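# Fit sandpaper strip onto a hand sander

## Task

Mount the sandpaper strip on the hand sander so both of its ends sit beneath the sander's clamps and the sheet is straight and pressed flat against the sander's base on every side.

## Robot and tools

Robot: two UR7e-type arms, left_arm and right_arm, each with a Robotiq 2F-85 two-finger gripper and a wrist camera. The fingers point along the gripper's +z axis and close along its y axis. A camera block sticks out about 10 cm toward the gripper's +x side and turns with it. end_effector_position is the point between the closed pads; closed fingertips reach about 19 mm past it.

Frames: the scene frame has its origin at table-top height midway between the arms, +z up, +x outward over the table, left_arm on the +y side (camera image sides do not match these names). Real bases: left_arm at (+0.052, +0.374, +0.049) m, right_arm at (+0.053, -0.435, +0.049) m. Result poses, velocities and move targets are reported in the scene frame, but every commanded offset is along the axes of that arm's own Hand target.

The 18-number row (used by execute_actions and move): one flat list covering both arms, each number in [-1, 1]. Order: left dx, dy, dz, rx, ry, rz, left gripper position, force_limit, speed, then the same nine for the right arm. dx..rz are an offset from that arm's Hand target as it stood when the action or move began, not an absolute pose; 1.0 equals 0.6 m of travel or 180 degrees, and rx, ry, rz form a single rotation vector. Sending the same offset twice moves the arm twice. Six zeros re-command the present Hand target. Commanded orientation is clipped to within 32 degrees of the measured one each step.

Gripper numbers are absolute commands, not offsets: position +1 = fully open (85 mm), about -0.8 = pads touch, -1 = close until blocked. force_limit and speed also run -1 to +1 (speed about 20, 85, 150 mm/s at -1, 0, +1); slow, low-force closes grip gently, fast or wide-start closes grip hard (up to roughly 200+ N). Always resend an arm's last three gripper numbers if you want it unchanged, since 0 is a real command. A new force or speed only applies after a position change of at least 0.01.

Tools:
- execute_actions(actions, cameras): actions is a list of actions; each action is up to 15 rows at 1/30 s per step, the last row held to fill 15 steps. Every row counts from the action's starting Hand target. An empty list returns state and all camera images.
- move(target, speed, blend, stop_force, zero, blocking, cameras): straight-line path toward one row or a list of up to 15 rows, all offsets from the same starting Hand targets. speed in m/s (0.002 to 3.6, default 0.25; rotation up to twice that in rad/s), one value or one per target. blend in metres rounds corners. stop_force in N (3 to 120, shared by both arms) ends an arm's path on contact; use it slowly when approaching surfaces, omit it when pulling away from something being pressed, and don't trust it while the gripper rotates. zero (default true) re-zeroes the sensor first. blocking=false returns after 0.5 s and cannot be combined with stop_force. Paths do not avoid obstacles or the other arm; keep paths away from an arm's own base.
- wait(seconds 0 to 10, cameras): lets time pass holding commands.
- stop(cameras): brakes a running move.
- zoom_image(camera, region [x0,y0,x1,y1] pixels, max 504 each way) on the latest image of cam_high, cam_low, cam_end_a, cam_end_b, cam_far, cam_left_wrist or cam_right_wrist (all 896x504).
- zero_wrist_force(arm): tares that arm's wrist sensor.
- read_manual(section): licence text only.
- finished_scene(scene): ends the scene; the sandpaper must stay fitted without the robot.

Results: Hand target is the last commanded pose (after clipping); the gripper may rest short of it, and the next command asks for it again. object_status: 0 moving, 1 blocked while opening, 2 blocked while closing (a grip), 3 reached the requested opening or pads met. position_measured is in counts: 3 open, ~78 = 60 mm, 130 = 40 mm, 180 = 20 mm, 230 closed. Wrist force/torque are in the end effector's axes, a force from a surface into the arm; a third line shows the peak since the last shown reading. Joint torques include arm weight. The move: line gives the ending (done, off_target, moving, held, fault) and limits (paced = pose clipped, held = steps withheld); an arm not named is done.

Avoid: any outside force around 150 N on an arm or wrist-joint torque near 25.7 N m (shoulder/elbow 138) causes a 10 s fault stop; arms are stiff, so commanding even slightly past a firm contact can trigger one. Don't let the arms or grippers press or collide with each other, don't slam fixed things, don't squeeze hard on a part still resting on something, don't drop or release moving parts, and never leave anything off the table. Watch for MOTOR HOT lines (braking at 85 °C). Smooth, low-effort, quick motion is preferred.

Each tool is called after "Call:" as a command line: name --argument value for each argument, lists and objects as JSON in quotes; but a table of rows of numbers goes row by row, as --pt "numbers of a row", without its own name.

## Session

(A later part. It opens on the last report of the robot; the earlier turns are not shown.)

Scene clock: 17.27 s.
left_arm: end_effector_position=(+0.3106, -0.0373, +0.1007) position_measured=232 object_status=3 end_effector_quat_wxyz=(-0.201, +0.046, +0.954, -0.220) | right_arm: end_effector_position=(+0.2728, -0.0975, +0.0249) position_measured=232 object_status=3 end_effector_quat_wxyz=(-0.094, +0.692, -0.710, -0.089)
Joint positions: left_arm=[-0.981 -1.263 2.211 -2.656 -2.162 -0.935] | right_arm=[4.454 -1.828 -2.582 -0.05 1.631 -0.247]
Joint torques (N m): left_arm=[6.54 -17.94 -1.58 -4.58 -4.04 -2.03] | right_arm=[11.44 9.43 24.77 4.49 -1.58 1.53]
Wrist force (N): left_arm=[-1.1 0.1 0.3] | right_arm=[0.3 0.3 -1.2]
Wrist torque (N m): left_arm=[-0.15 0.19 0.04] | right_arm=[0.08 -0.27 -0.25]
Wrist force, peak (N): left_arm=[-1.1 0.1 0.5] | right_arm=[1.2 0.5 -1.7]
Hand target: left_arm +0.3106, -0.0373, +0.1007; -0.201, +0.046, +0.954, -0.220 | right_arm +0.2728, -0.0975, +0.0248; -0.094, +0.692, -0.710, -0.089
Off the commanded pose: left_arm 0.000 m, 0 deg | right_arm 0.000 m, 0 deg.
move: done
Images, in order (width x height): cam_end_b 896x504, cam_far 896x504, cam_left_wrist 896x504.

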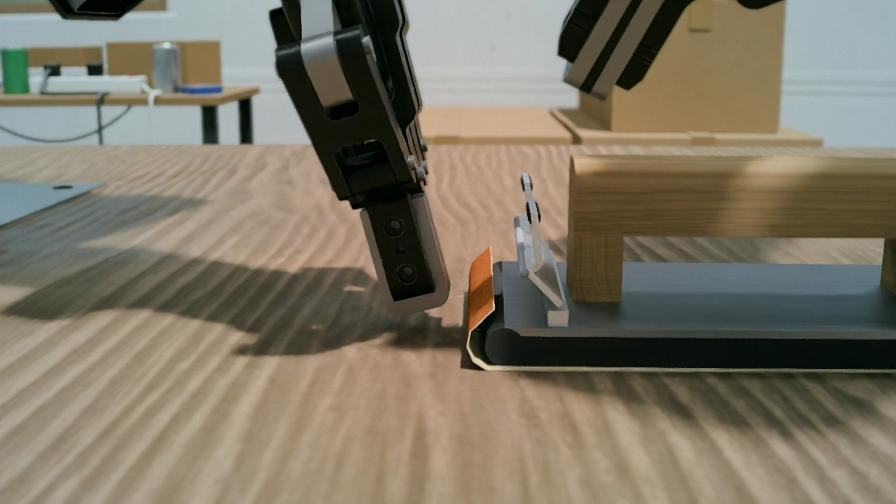

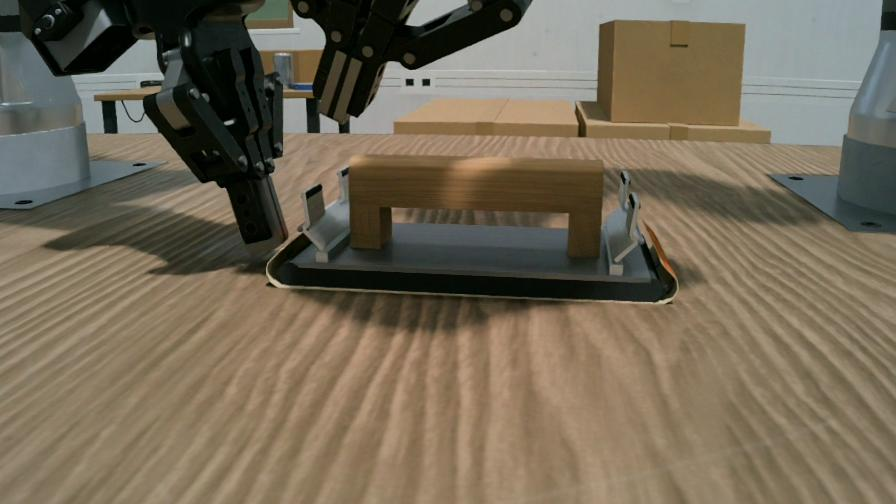

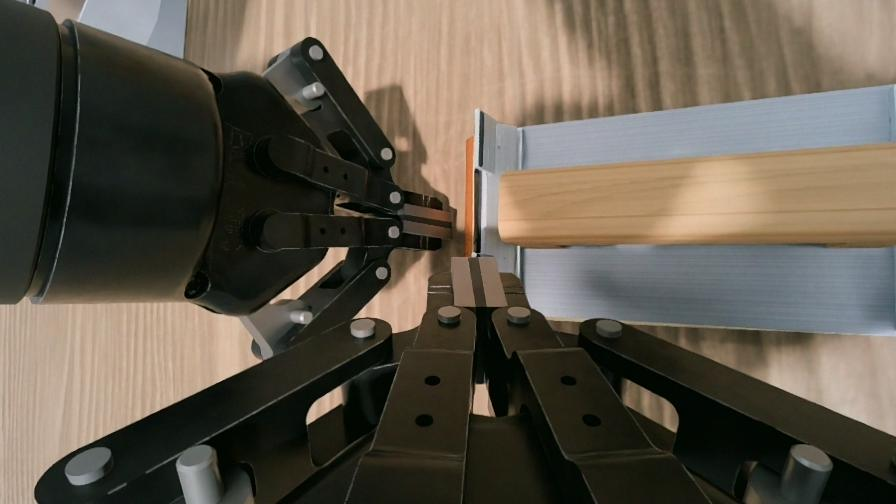

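Call:
move --pt "0 0 0 0 0 0 -1.0 0.0 0.0 -0.0027 0 -0.0100 0 0 0 -1.0 0.0 0.0" --pt "0 0 0 0 0 0 -1.0 0.0 0.0 -0.0260 0 -0.0037 0 0 0 -1.0 0.0 0.0" --speed 0.03 --stop_force 6 --cameras '["cam_end_b", "cam_left_wrist", "cam_far"]'

Call:
zoom_image --camera "cam_end_b" --region '[400, 160, 640, 400]'

Call:
zoom_image --camera "cam_left_wrist" --region '[380, 90, 560, 290]'

Scene clock: 19.97 s.
left_arm: end_effector_position=(+0.3106, -0.0373, +0.1007) position_measured=232 object_status=3 end_effector_quat_wxyz=(-0.201, +0.046, +0.954, -0.220) | right_arm: end_effector_position=(+0.2731, -0.0830, +0.0310) position_measured=232 object_status=3 end_effector_quat_wxyz=(-0.094, +0.692, -0.710, -0.089)
Joint positions: left_arm=[-0.981 -1.263 2.211 -2.656 -2.162 -0.935] | right_arm=[4.465 -1.82 -2.548 -0.092 1.629 -0.237]
Joint torques (N m): left_arm=[6.42 -18.45 -2.08 -4.45 -4.19 -2.03] | right_arm=[11.81 10.69 24.61 1.73 -1.78 1.54]
Wrist force (N): left_arm=[-1.0 0.2 0.4] | right_arm=[0.3 0.0 -1.5]
Wrist torque (N m): left_arm=[-0.13 0.17 0.04] | right_arm=[0.05 -0.26 -0.23]
Wrist force, peak (N): left_arm=[-1.2 0.2 0.4] | right_arm=[0.9 0.5 -1.8]
Hand target: left_arm +0.3106, -0.0373, +0.1007; -0.201, +0.046, +0.954, -0.220 | right_arm +0.2731, -0.0830, +0.0310; -0.094, +0.692, -0.710, -0.089
Off the commanded pose: left_arm 0.000 m, 0 deg | right_arm 0.000 m, 0 deg.
move: done
Images, in order (width x height): cam_end_b 896x504, cam_far 896x504, cam_left_wrist 896x504.

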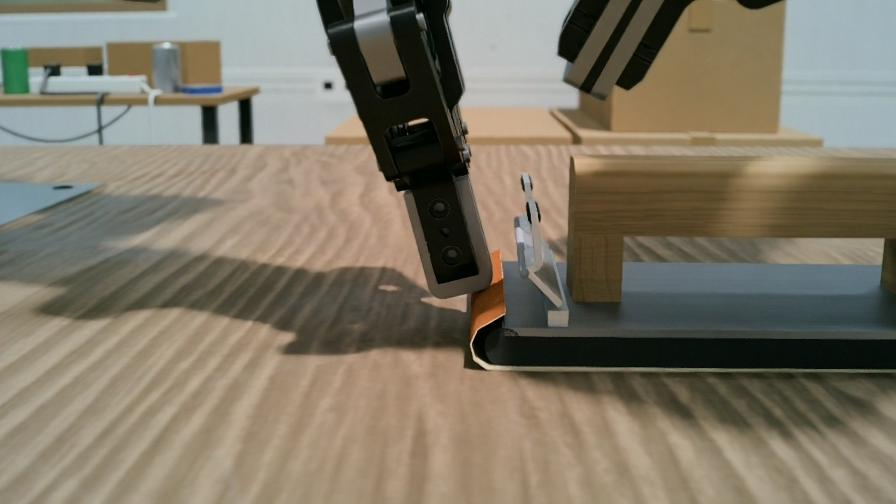

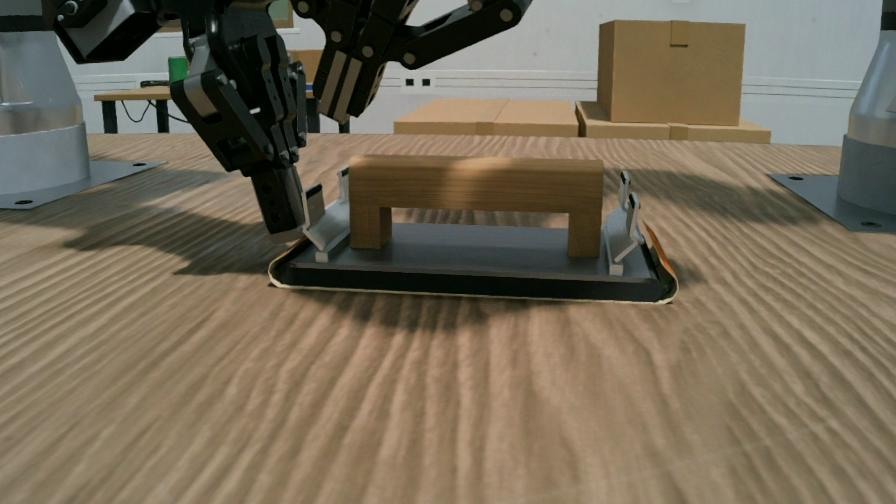

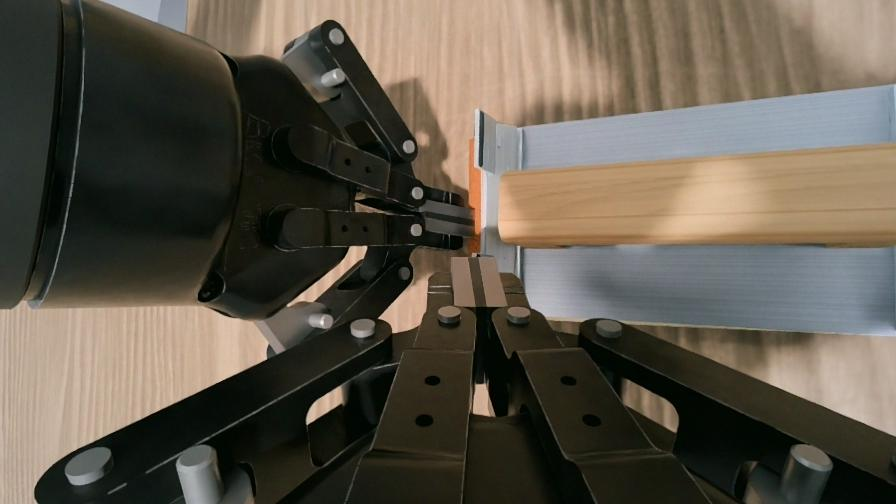

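Scaled by 2.100 from the camera's 896x504 image, which has a finer 1280x720 frame.

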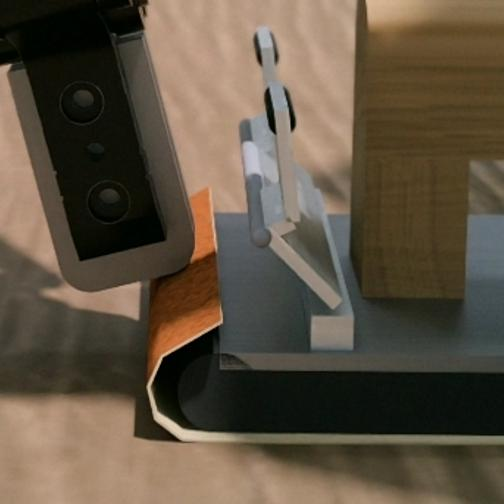

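Scaled by 2.520 from the camera's 896x504 image, which has a finer 1280x720 frame.

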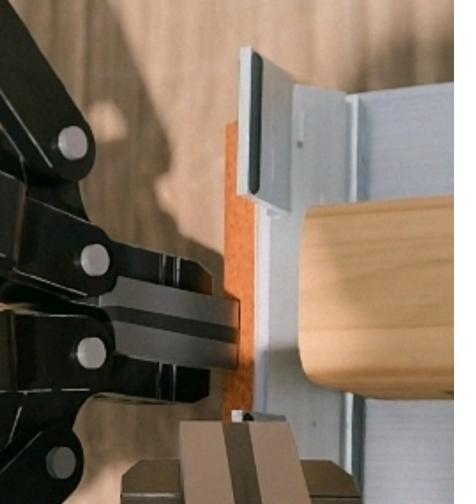

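Call:
move --target '[0, 0, 0, 0, 0, 0, -1.0, 0.0, 0.0, -0.0097, 0, 0.0026, 0, 0, 0, -1.0, 0.0, 0.0]' --speed 0.03 --stop_force 6 --cameras '["cam_end_b", "cam_left_wrist", "cam_far", "cam_end_a"]'

Call:
zoom_image --camera "cam_end_b" --region '[400, 160, 640, 400]'

Call:
zoom_image --camera "cam_left_wrist" --region '[380, 90, 560, 290]'

Scene clock: 21.43 s.
left_arm: end_effector_position=(+0.3106, -0.0373, +0.1007) position_measured=232 object_status=3 end_effector_quat_wxyz=(-0.201, +0.046, +0.954, -0.220) | right_arm: end_effector_position=(+0.2733, -0.0770, +0.0310) position_measured=232 object_status=3 end_effector_quat_wxyz=(-0.094, +0.692, -0.710, -0.089)
Joint positions: left_arm=[-0.981 -1.263 2.211 -2.656 -2.162 -0.935] | right_arm=[4.469 -1.828 -2.534 -0.097 1.627 -0.233]
Joint torques (N m): left_arm=[6.54 -18.4 -2.22 -4.32 -4.11 -2.27] | right_arm=[11.09 10.73 24.27 1.65 -1.54 1.19]
Wrist force (N): left_arm=[-0.9 0.0 0.4] | right_arm=[0.2 -0.1 -1.4]
Wrist torque (N m): left_arm=[-0.16 0.16 0.05] | right_arm=[0.04 -0.24 -0.22]
Wrist force, peak (N): left_arm=[-1.2 0.2 0.5] | right_arm=[0.3 0.2 -1.6]
Hand target: left_arm +0.3106, -0.0373, +0.1007; -0.201, +0.046, +0.954, -0.220 | right_arm +0.2733, -0.0770, +0.0310; -0.094, +0.692, -0.710, -0.089
Off the commanded pose: left_arm 0.000 m, 0 deg | right_arm 0.000 m, 0 deg.
move: done
Images, in order (width x height): cam_end_a 896x504, cam_end_b 896x504, cam_far 896x504, cam_left_wrist 896x504.

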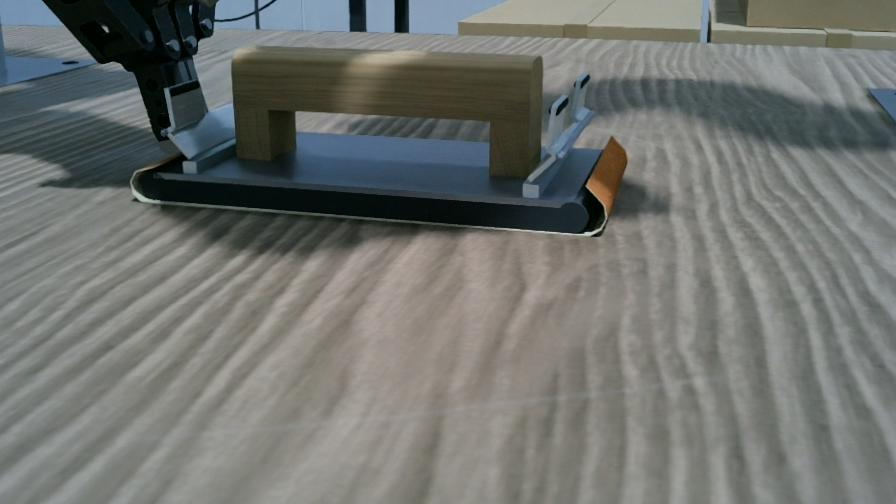

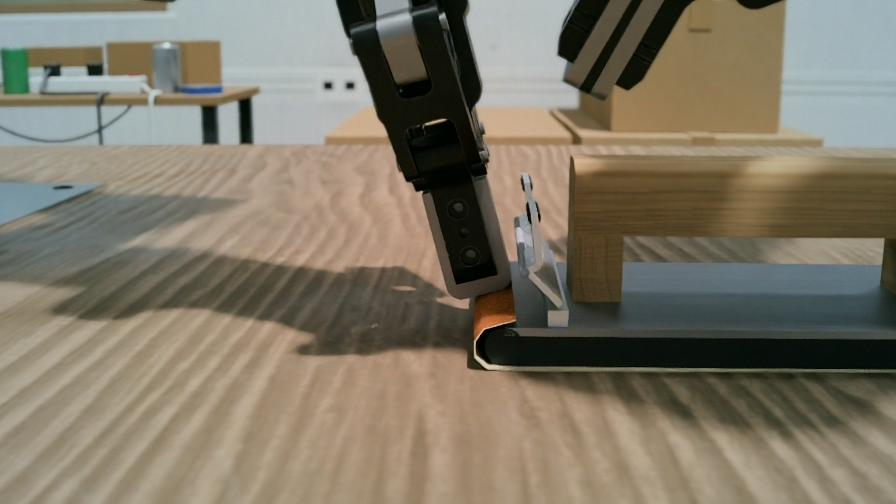

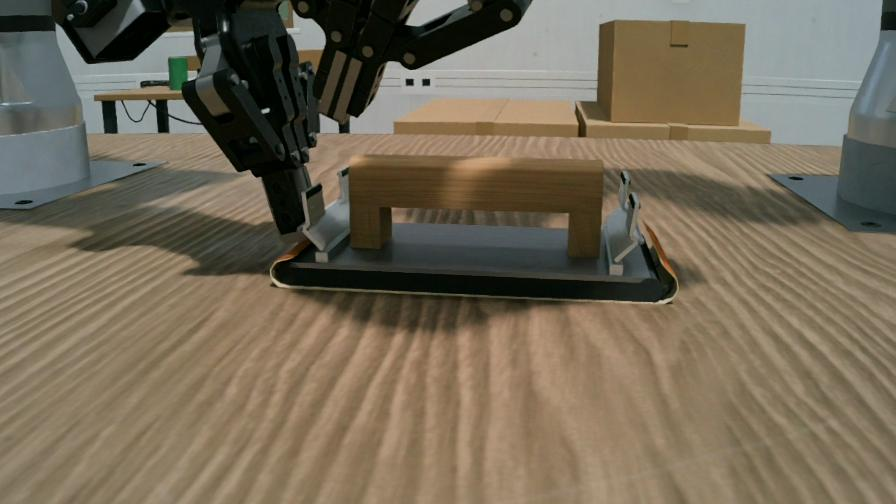

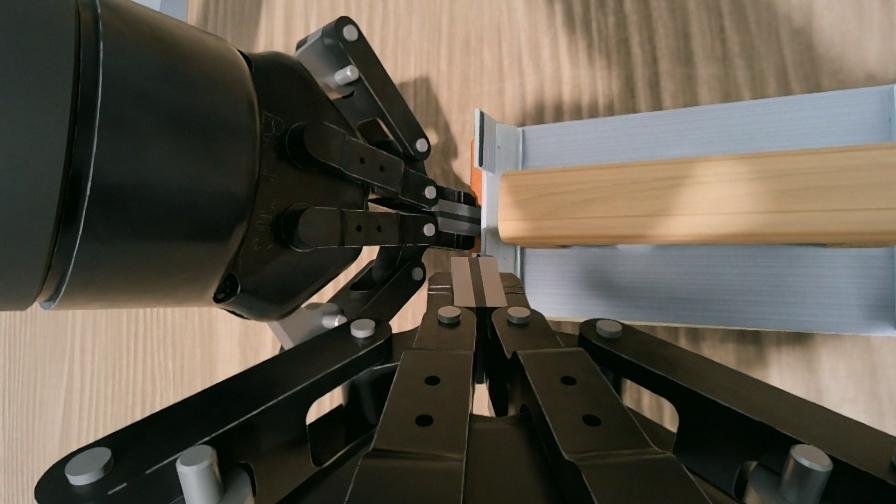

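Scaled by 2.100 from the camera's 896x504 image, which has a finer 1280x720 frame.

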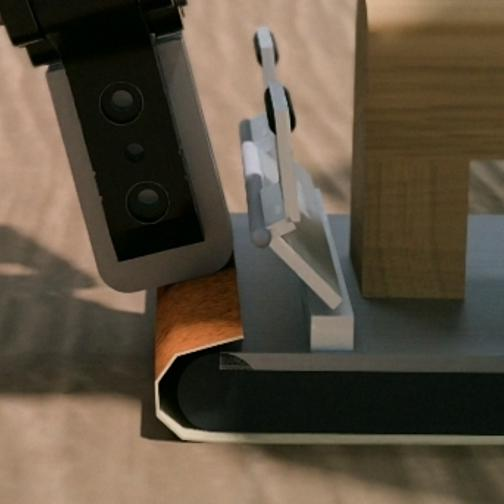

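Scaled by 2.520 from the camera's 896x504 image, which has a finer 1280x720 frame.

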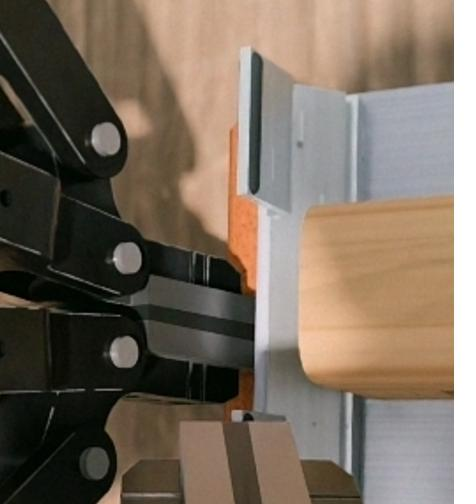

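Call:
zoom_image --camera "cam_end_b" --region '[430, 250, 570, 380]'

Call:
zoom_image --camera "cam_far" --region '[240, 160, 400, 310]'

Scaled by 3.600 from the camera's 896x504 image, which has a finer 1280x720 frame.

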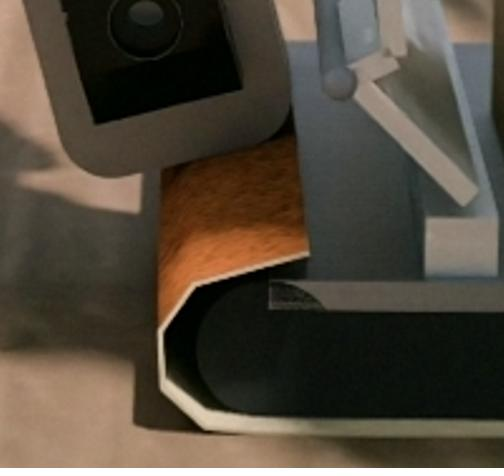

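Scaled by 3.150 from the camera's 896x504 image, which has a finer 1280x720 frame.

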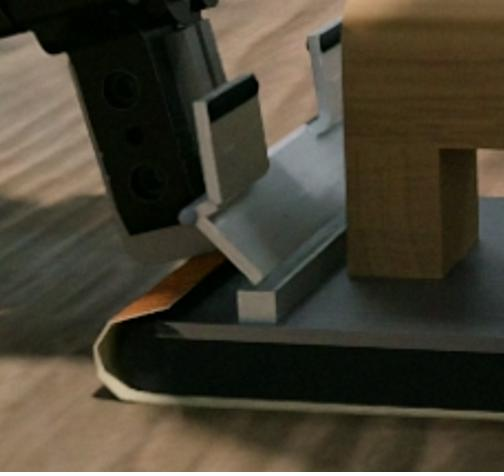

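Call:
move --pt "0 0 0 0 0 0 -1.0 0.0 0.0 0.0201 0 -0.0088 0 0 0 -1.0 0.0 0.0" --pt "0 0 0 0 0 0 -1.0 0.0 0.0 0.0443 0 0.0045 0 0.0556 0 -1.0 0.0 0.0" --speed 0.06 --blend 0.003 --cameras '["cam_end_b"]'

Call:
zoom_image --camera "cam_end_b" --region '[430, 250, 570, 380]'

Scene clock: 30.40 s.
left_arm: end_effector_position=(+0.3106, -0.0373, +0.1007) position_measured=232 object_status=3 end_effector_quat_wxyz=(-0.201, +0.046, +0.954, -0.220) | right_arm: end_effector_position=(+0.2727, -0.1020, +0.0215) position_measured=232 object_status=3 end_effector_quat_wxyz=(-0.032, +0.697, -0.715, -0.028)
Joint positions: left_arm=[-0.981 -1.263 2.211 -2.656 -2.162 -0.935] | right_arm=[4.481 -1.794 -2.491 -0.344 1.585 -0.226]
Joint torques (N m): left_arm=[6.56 -17.63 -1.79 -4.42 -4.1 -2.16] | right_arm=[11.18 11.3 26.28 1.13 -1.87 1.33]
Wrist force (N): left_arm=[-0.9 0.0 0.3] | right_arm=[0.3 -0.2 -0.9]
Wrist torque (N m): left_arm=[-0.15 0.16 0.04] | right_arm=[0.00 -0.19 -0.13]
Wrist force, peak (N): left_arm=[-1.2 0.1 0.3] | right_arm=[0.3 0.1 -1.9]
Hand target: left_arm +0.3106, -0.0373, +0.1007; -0.201, +0.046, +0.954, -0.220 | right_arm +0.2727, -0.1020, +0.0215; -0.032, +0.697, -0.715, -0.028
Off the commanded pose: left_arm 0.000 m, 0 deg | right_arm 0.000 m, 0 deg.
move: done
Images, in order (width x height): cam_end_b 896x504.

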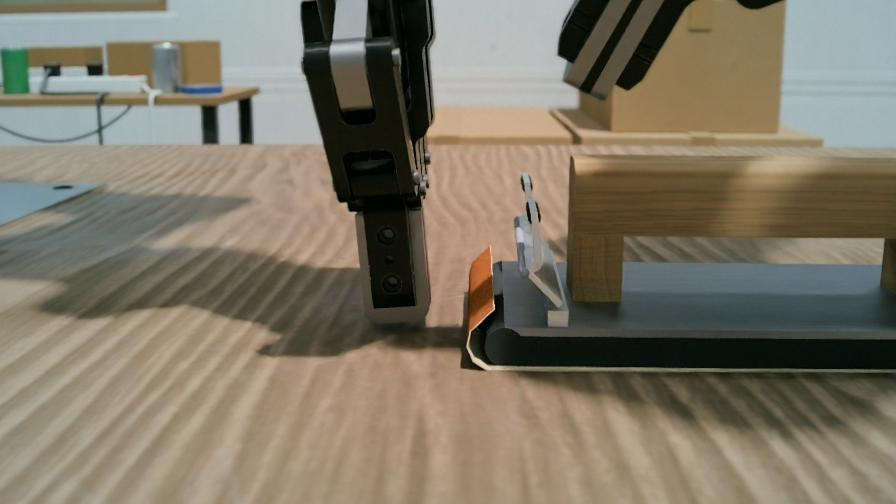

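Scaled by 3.600 from the camera's 896x504 image, which has a finer 1280x720 frame.

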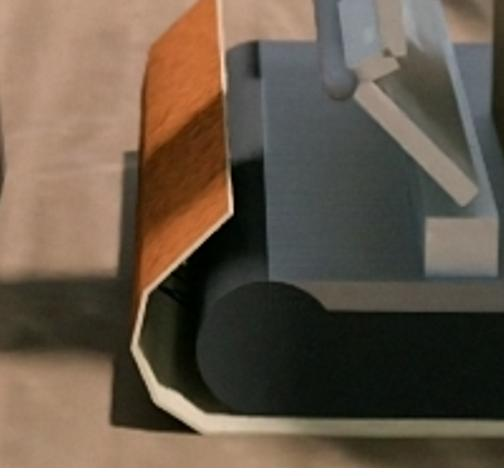

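Call:
move --target '[0, 0, 0, 0, 0, 0, -1.0, 0.0, 0.0, -0.0277, 0, 0.0024, 0, 0, 0, -1.0, 0.0, 0.0]' --speed 0.03 --stop_force 5 --cameras '["cam_end_b", "cam_far", "cam_left_wrist"]'

Call:
zoom_image --camera "cam_end_b" --region '[430, 250, 570, 380]'

Call:
zoom_image --camera "cam_far" --region '[240, 160, 400, 310]'

Scene clock: 32.00 s.
left_arm: end_effector_position=(+0.3106, -0.0373, +0.1007) position_measured=232 object_status=3 end_effector_quat_wxyz=(-0.201, +0.046, +0.954, -0.220) | right_arm: end_effector_position=(+0.2731, -0.0853, +0.0215) position_measured=232 object_status=3 end_effector_quat_wxyz=(-0.032, +0.697, -0.715, -0.028)
Joint positions: left_arm=[-0.981 -1.263 2.211 -2.656 -2.162 -0.935] | right_arm=[4.492 -1.818 -2.453 -0.358 1.585 -0.216]
Joint torques (N m): left_arm=[7.4 -17.97 -2.96 -4.33 -4.12 -2] | right_arm=[12.02 12.47 25.41 1.33 -1.89 1.46]
Wrist force (N): left_arm=[-0.8 0.1 0.3] | right_arm=[1.1 0.0 -1.9]
Wrist torque (N m): left_arm=[-0.14 0.14 0.04] | right_arm=[0.03 -0.24 -0.12]
Wrist force, peak (N): left_arm=[-1.0 0.2 0.6] | right_arm=[1.4 0.2 -1.9]
Hand target: left_arm +0.3106, -0.0373, +0.1007; -0.201, +0.046, +0.954, -0.220 | right_arm +0.2731, -0.0853, +0.0215; -0.032, +0.697, -0.715, -0.028
Off the commanded pose: left_arm 0.000 m, 0 deg | right_arm 0.000 m, 0 deg.
move: done
Images, in order (width x height): cam_end_b 896x504, cam_far 896x504, cam_left_wrist 896x504.

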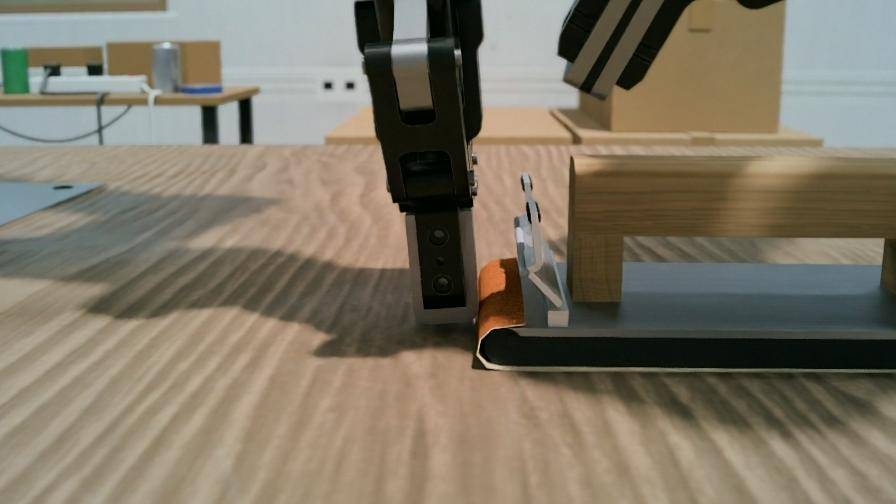

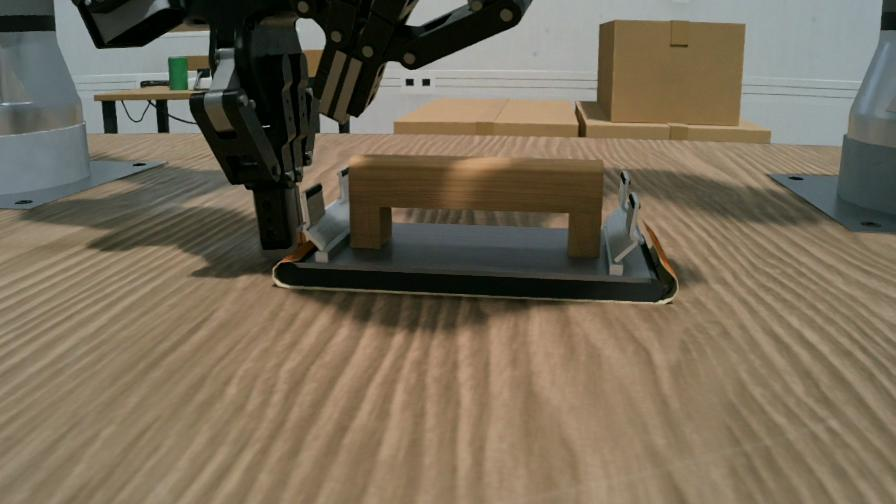

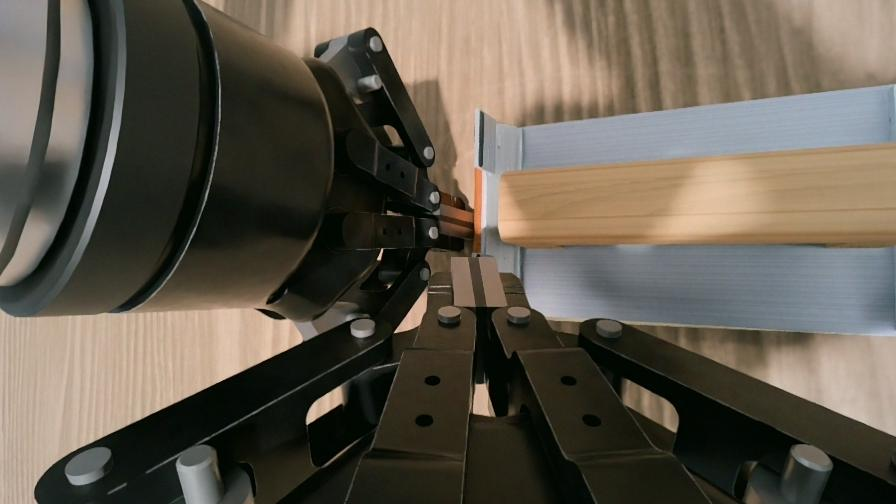

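Scaled by 3.600 from the camera's 896x504 image, which has a finer 1280x720 frame.

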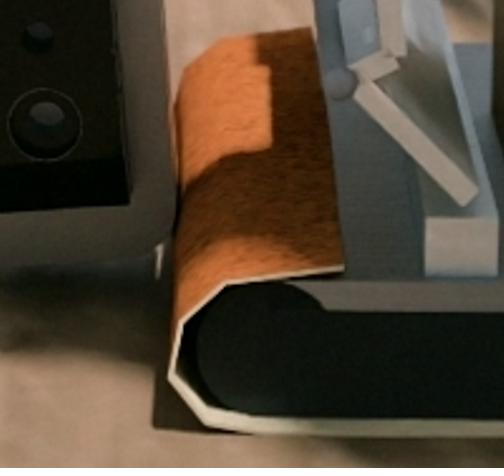

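Scaled by 3.150 from the camera's 896x504 image, which has a finer 1280x720 frame.

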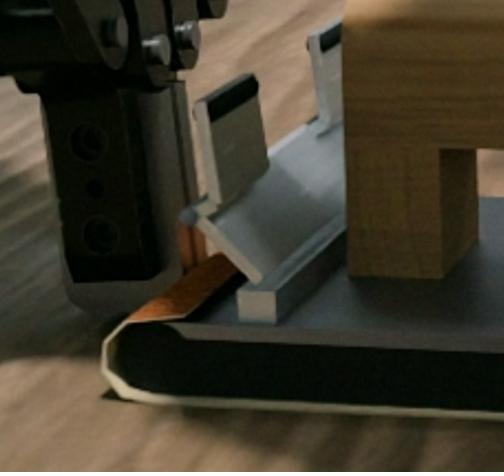

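Call:
move --target '[0, 0, 0, 0, 0, 0, -1.0, 0.0, 0.0, -0.0041, 0, 0.0004, 0, 0, 0, -1.0, 0.0, 0.0]' --speed 0.015 --stop_force 6 --cameras '["cam_end_b", "cam_far", "cam_left_wrist"]'

Call:
zoom_image --camera "cam_end_b" --region '[430, 250, 570, 380]'

Call:
zoom_image --camera "cam_left_wrist" --region '[380, 90, 560, 290]'

Scene clock: 33.40 s.
left_arm: end_effector_position=(+0.3106, -0.0373, +0.1007) position_measured=232 object_status=3 end_effector_quat_wxyz=(-0.201, +0.046, +0.954, -0.220) | right_arm: end_effector_position=(+0.2732, -0.0828, +0.0215) position_measured=232 object_status=3 end_effector_quat_wxyz=(-0.032, +0.697, -0.715, -0.028)
Joint positions: left_arm=[-0.981 -1.263 2.211 -2.656 -2.162 -0.935] | right_arm=[4.493 -1.822 -2.447 -0.36 1.585 -0.215]
Joint torques (N m): left_arm=[6.74 -18.45 -2.57 -4.51 -4.17 -2.29] | right_arm=[10.72 11.84 27.73 1.73 -1.37 1.12]
Wrist force (N): left_arm=[-0.9 0.0 0.4] | right_arm=[4.0 -0.3 -3.1]
Wrist torque (N m): left_arm=[-0.16 0.16 0.05] | right_arm=[-0.01 -0.27 -0.12]
Wrist force, peak (N): left_arm=[-1.0 0.0 0.7] | right_arm=[4.2 -0.3 -3.7]
Hand target: left_arm +0.3106, -0.0373, +0.1007; -0.201, +0.046, +0.954, -0.220 | right_arm +0.2732, -0.0828, +0.0215; -0.032, +0.697, -0.715, -0.028
Off the commanded pose: left_arm 0.000 m, 0 deg | right_arm 0.000 m, 0 deg.
move: done
Images, in order (width x height): cam_end_b 896x504, cam_far 896x504, cam_left_wrist 896x504.

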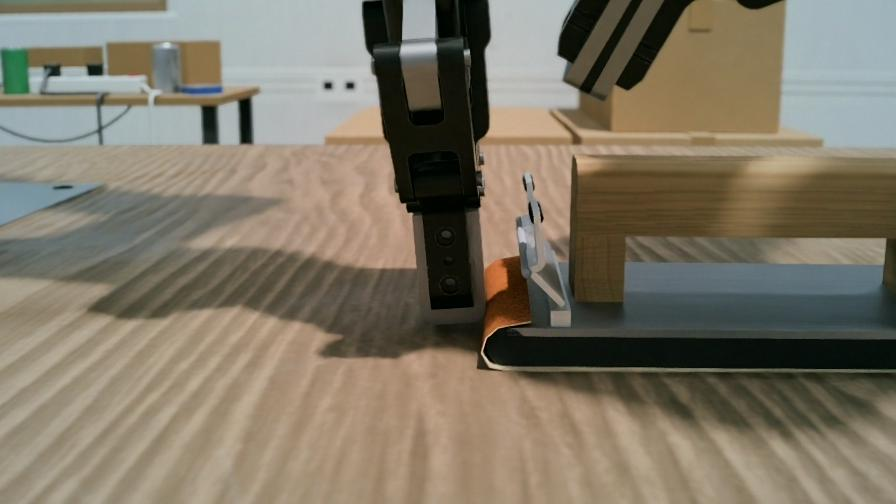

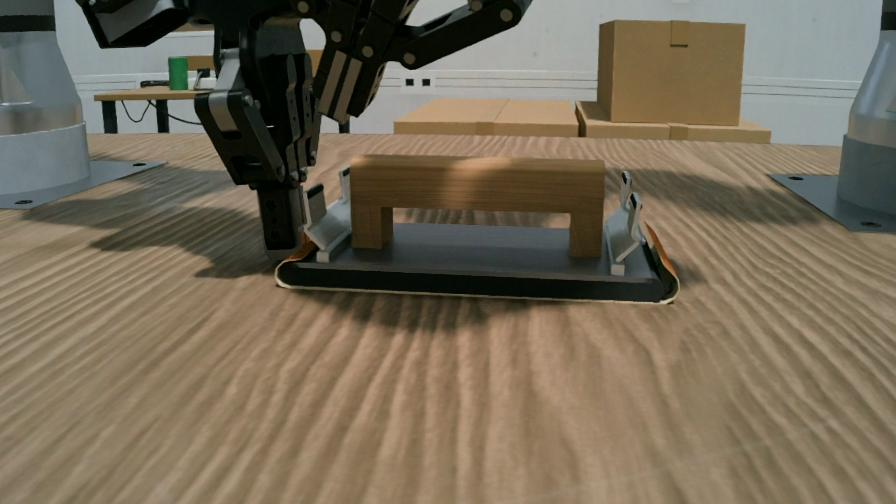

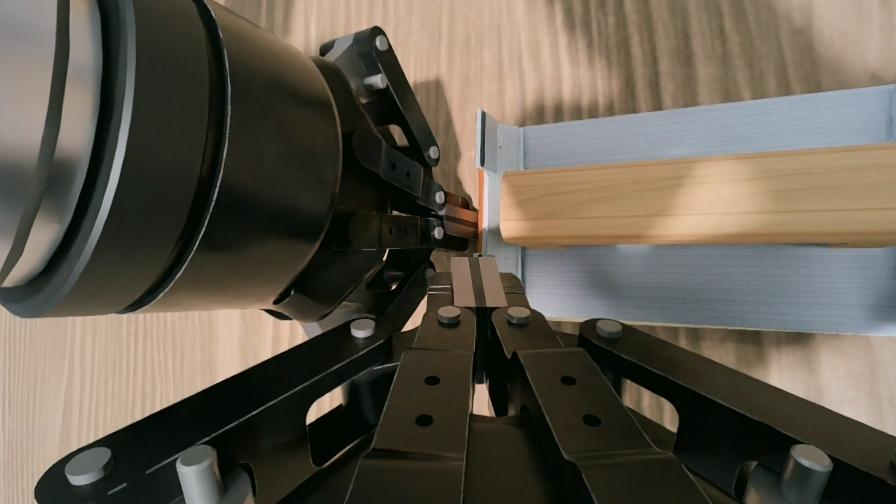

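Scaled by 3.600 from the camera's 896x504 image, which has a finer 1280x720 frame.

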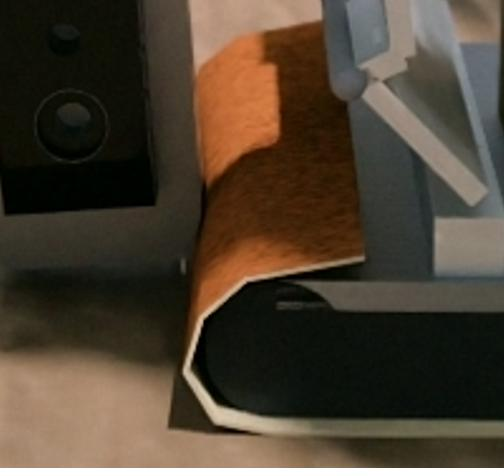

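Scaled by 2.520 from the camera's 896x504 image, which has a finer 1280x720 frame.

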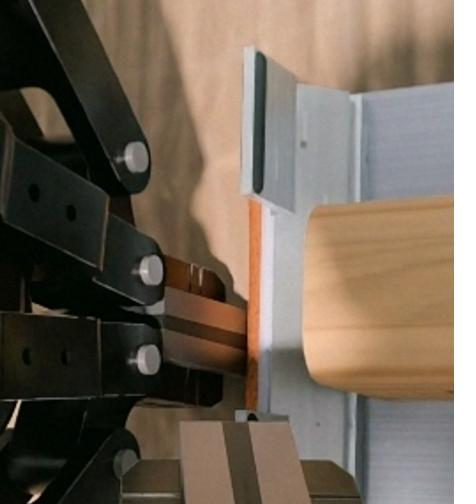

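Call:
move --target '[-0.0367, 0.0403, 0.0617, -0.0259, 0.0910, -0.0940, -1.0, 0.0, 0.0, 0, 0, 0, 0, 0, 0, -1.0, 0.0, 0.0]' --speed 0.12 --cameras '["cam_end_b", "cam_far", "cam_left_wrist", "cam_end_a"]'

Call:
zoom_image --camera "cam_end_b" --region '[430, 150, 670, 390]'

Call:
zoom_image --camera "cam_left_wrist" --region '[380, 90, 580, 330]'

Scene clock: 40.67 s.
left_arm: end_effector_position=(+0.3158, -0.0343, +0.0516) position_measured=232 object_status=3 end_effector_quat_wxyz=(-0.362, -0.056, +0.920, -0.141) | right_arm: end_effector_position=(+0.2732, -0.0828, +0.0215) position_measured=232 object_status=3 end_effector_quat_wxyz=(-0.032, +0.697, -0.715, -0.028)
Joint positions: left_arm=[-0.895 -1.049 2.03 -2.317 -2.341 -0.928] | right_arm=[4.493 -1.822 -2.447 -0.36 1.585 -0.215]
Joint torques (N m): left_arm=[6.66 -26.3 -27.31 -0.54 -4.62 2.18] | right_arm=[11.94 13.03 28.01 1.87 -1.51 1.36]
Wrist force (N): left_arm=[-0.7 -1.0 -0.2] | right_arm=[4.1 -0.1 -3.4]
Wrist torque (N m): left_arm=[-0.26 0.08 -0.04] | right_arm=[0.03 -0.29 -0.12]
Wrist force, peak (N): left_arm=[-1.1 -1.0 -0.1] | right_arm=[4.2 -0.1 -3.5]
Hand target: left_arm +0.3158, -0.0343, +0.0516; -0.362, -0.056, +0.920, -0.141 | right_arm +0.2732, -0.0828, +0.0215; -0.032, +0.697, -0.715, -0.028
Off the commanded pose: left_arm 0.000 m, 0 deg | right_arm 0.000 m, 0 deg.
move: done
Images, in order (width x height): cam_end_a 896x504, cam_end_b 896x504, cam_far 896x504, cam_left_wrist 896x504.

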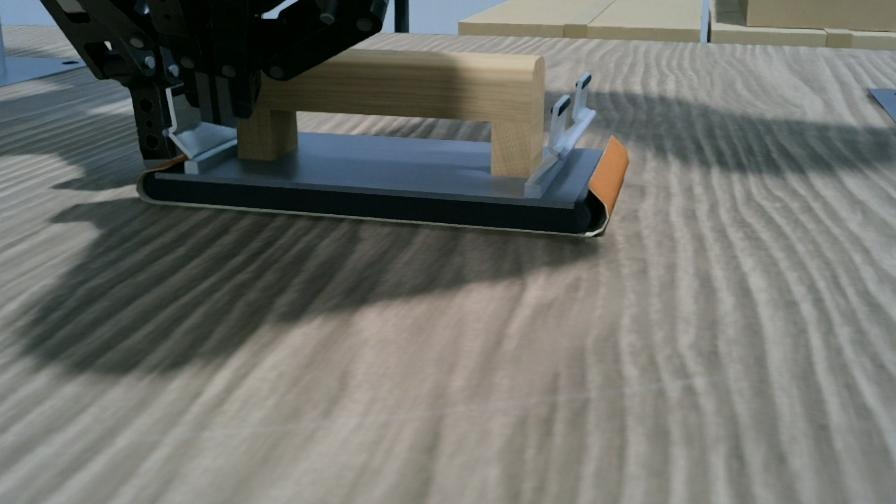

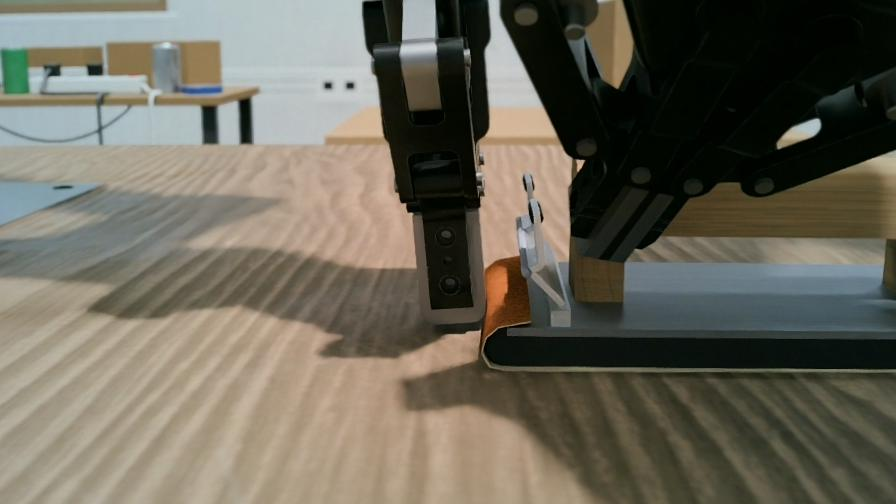

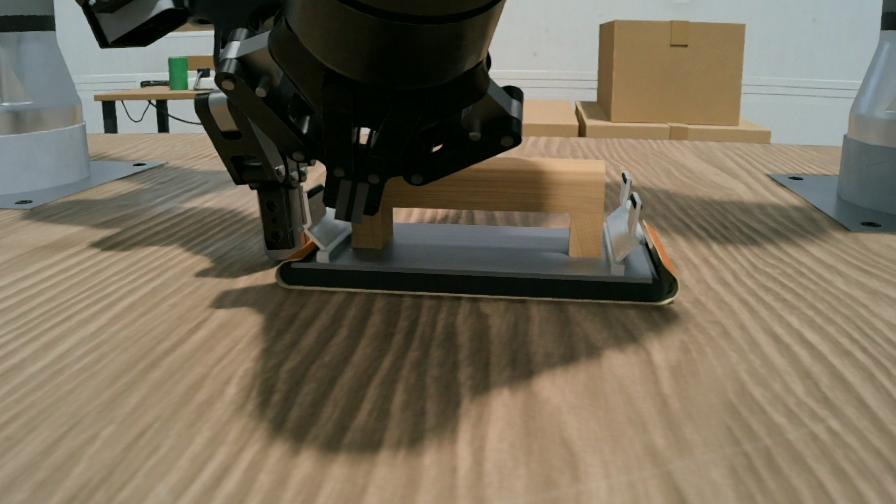

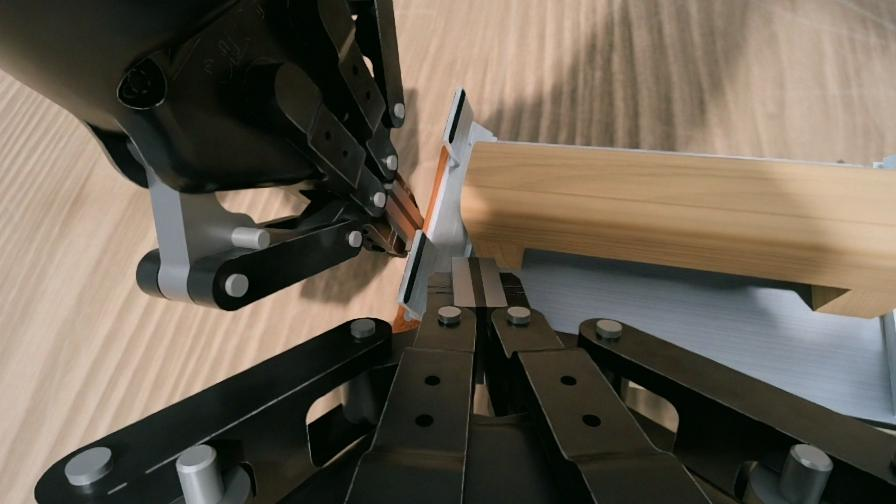

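Scaled by 2.100 from the camera's 896x504 image, which has a finer 1280x720 frame.

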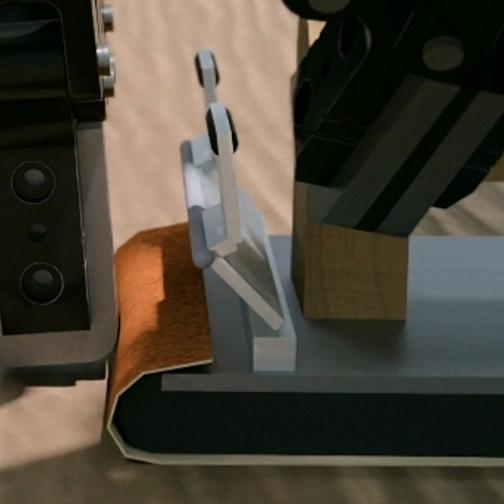

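Scaled by 2.100 from the camera's 896x504 image, which has a finer 1280x720 frame.

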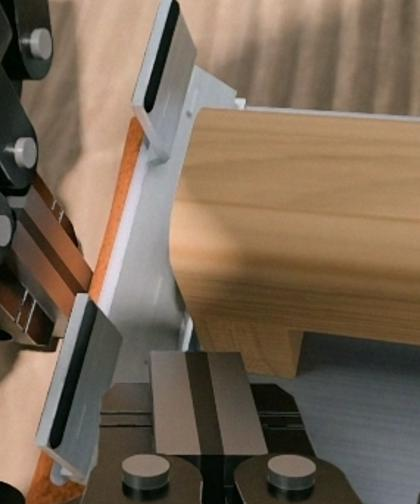

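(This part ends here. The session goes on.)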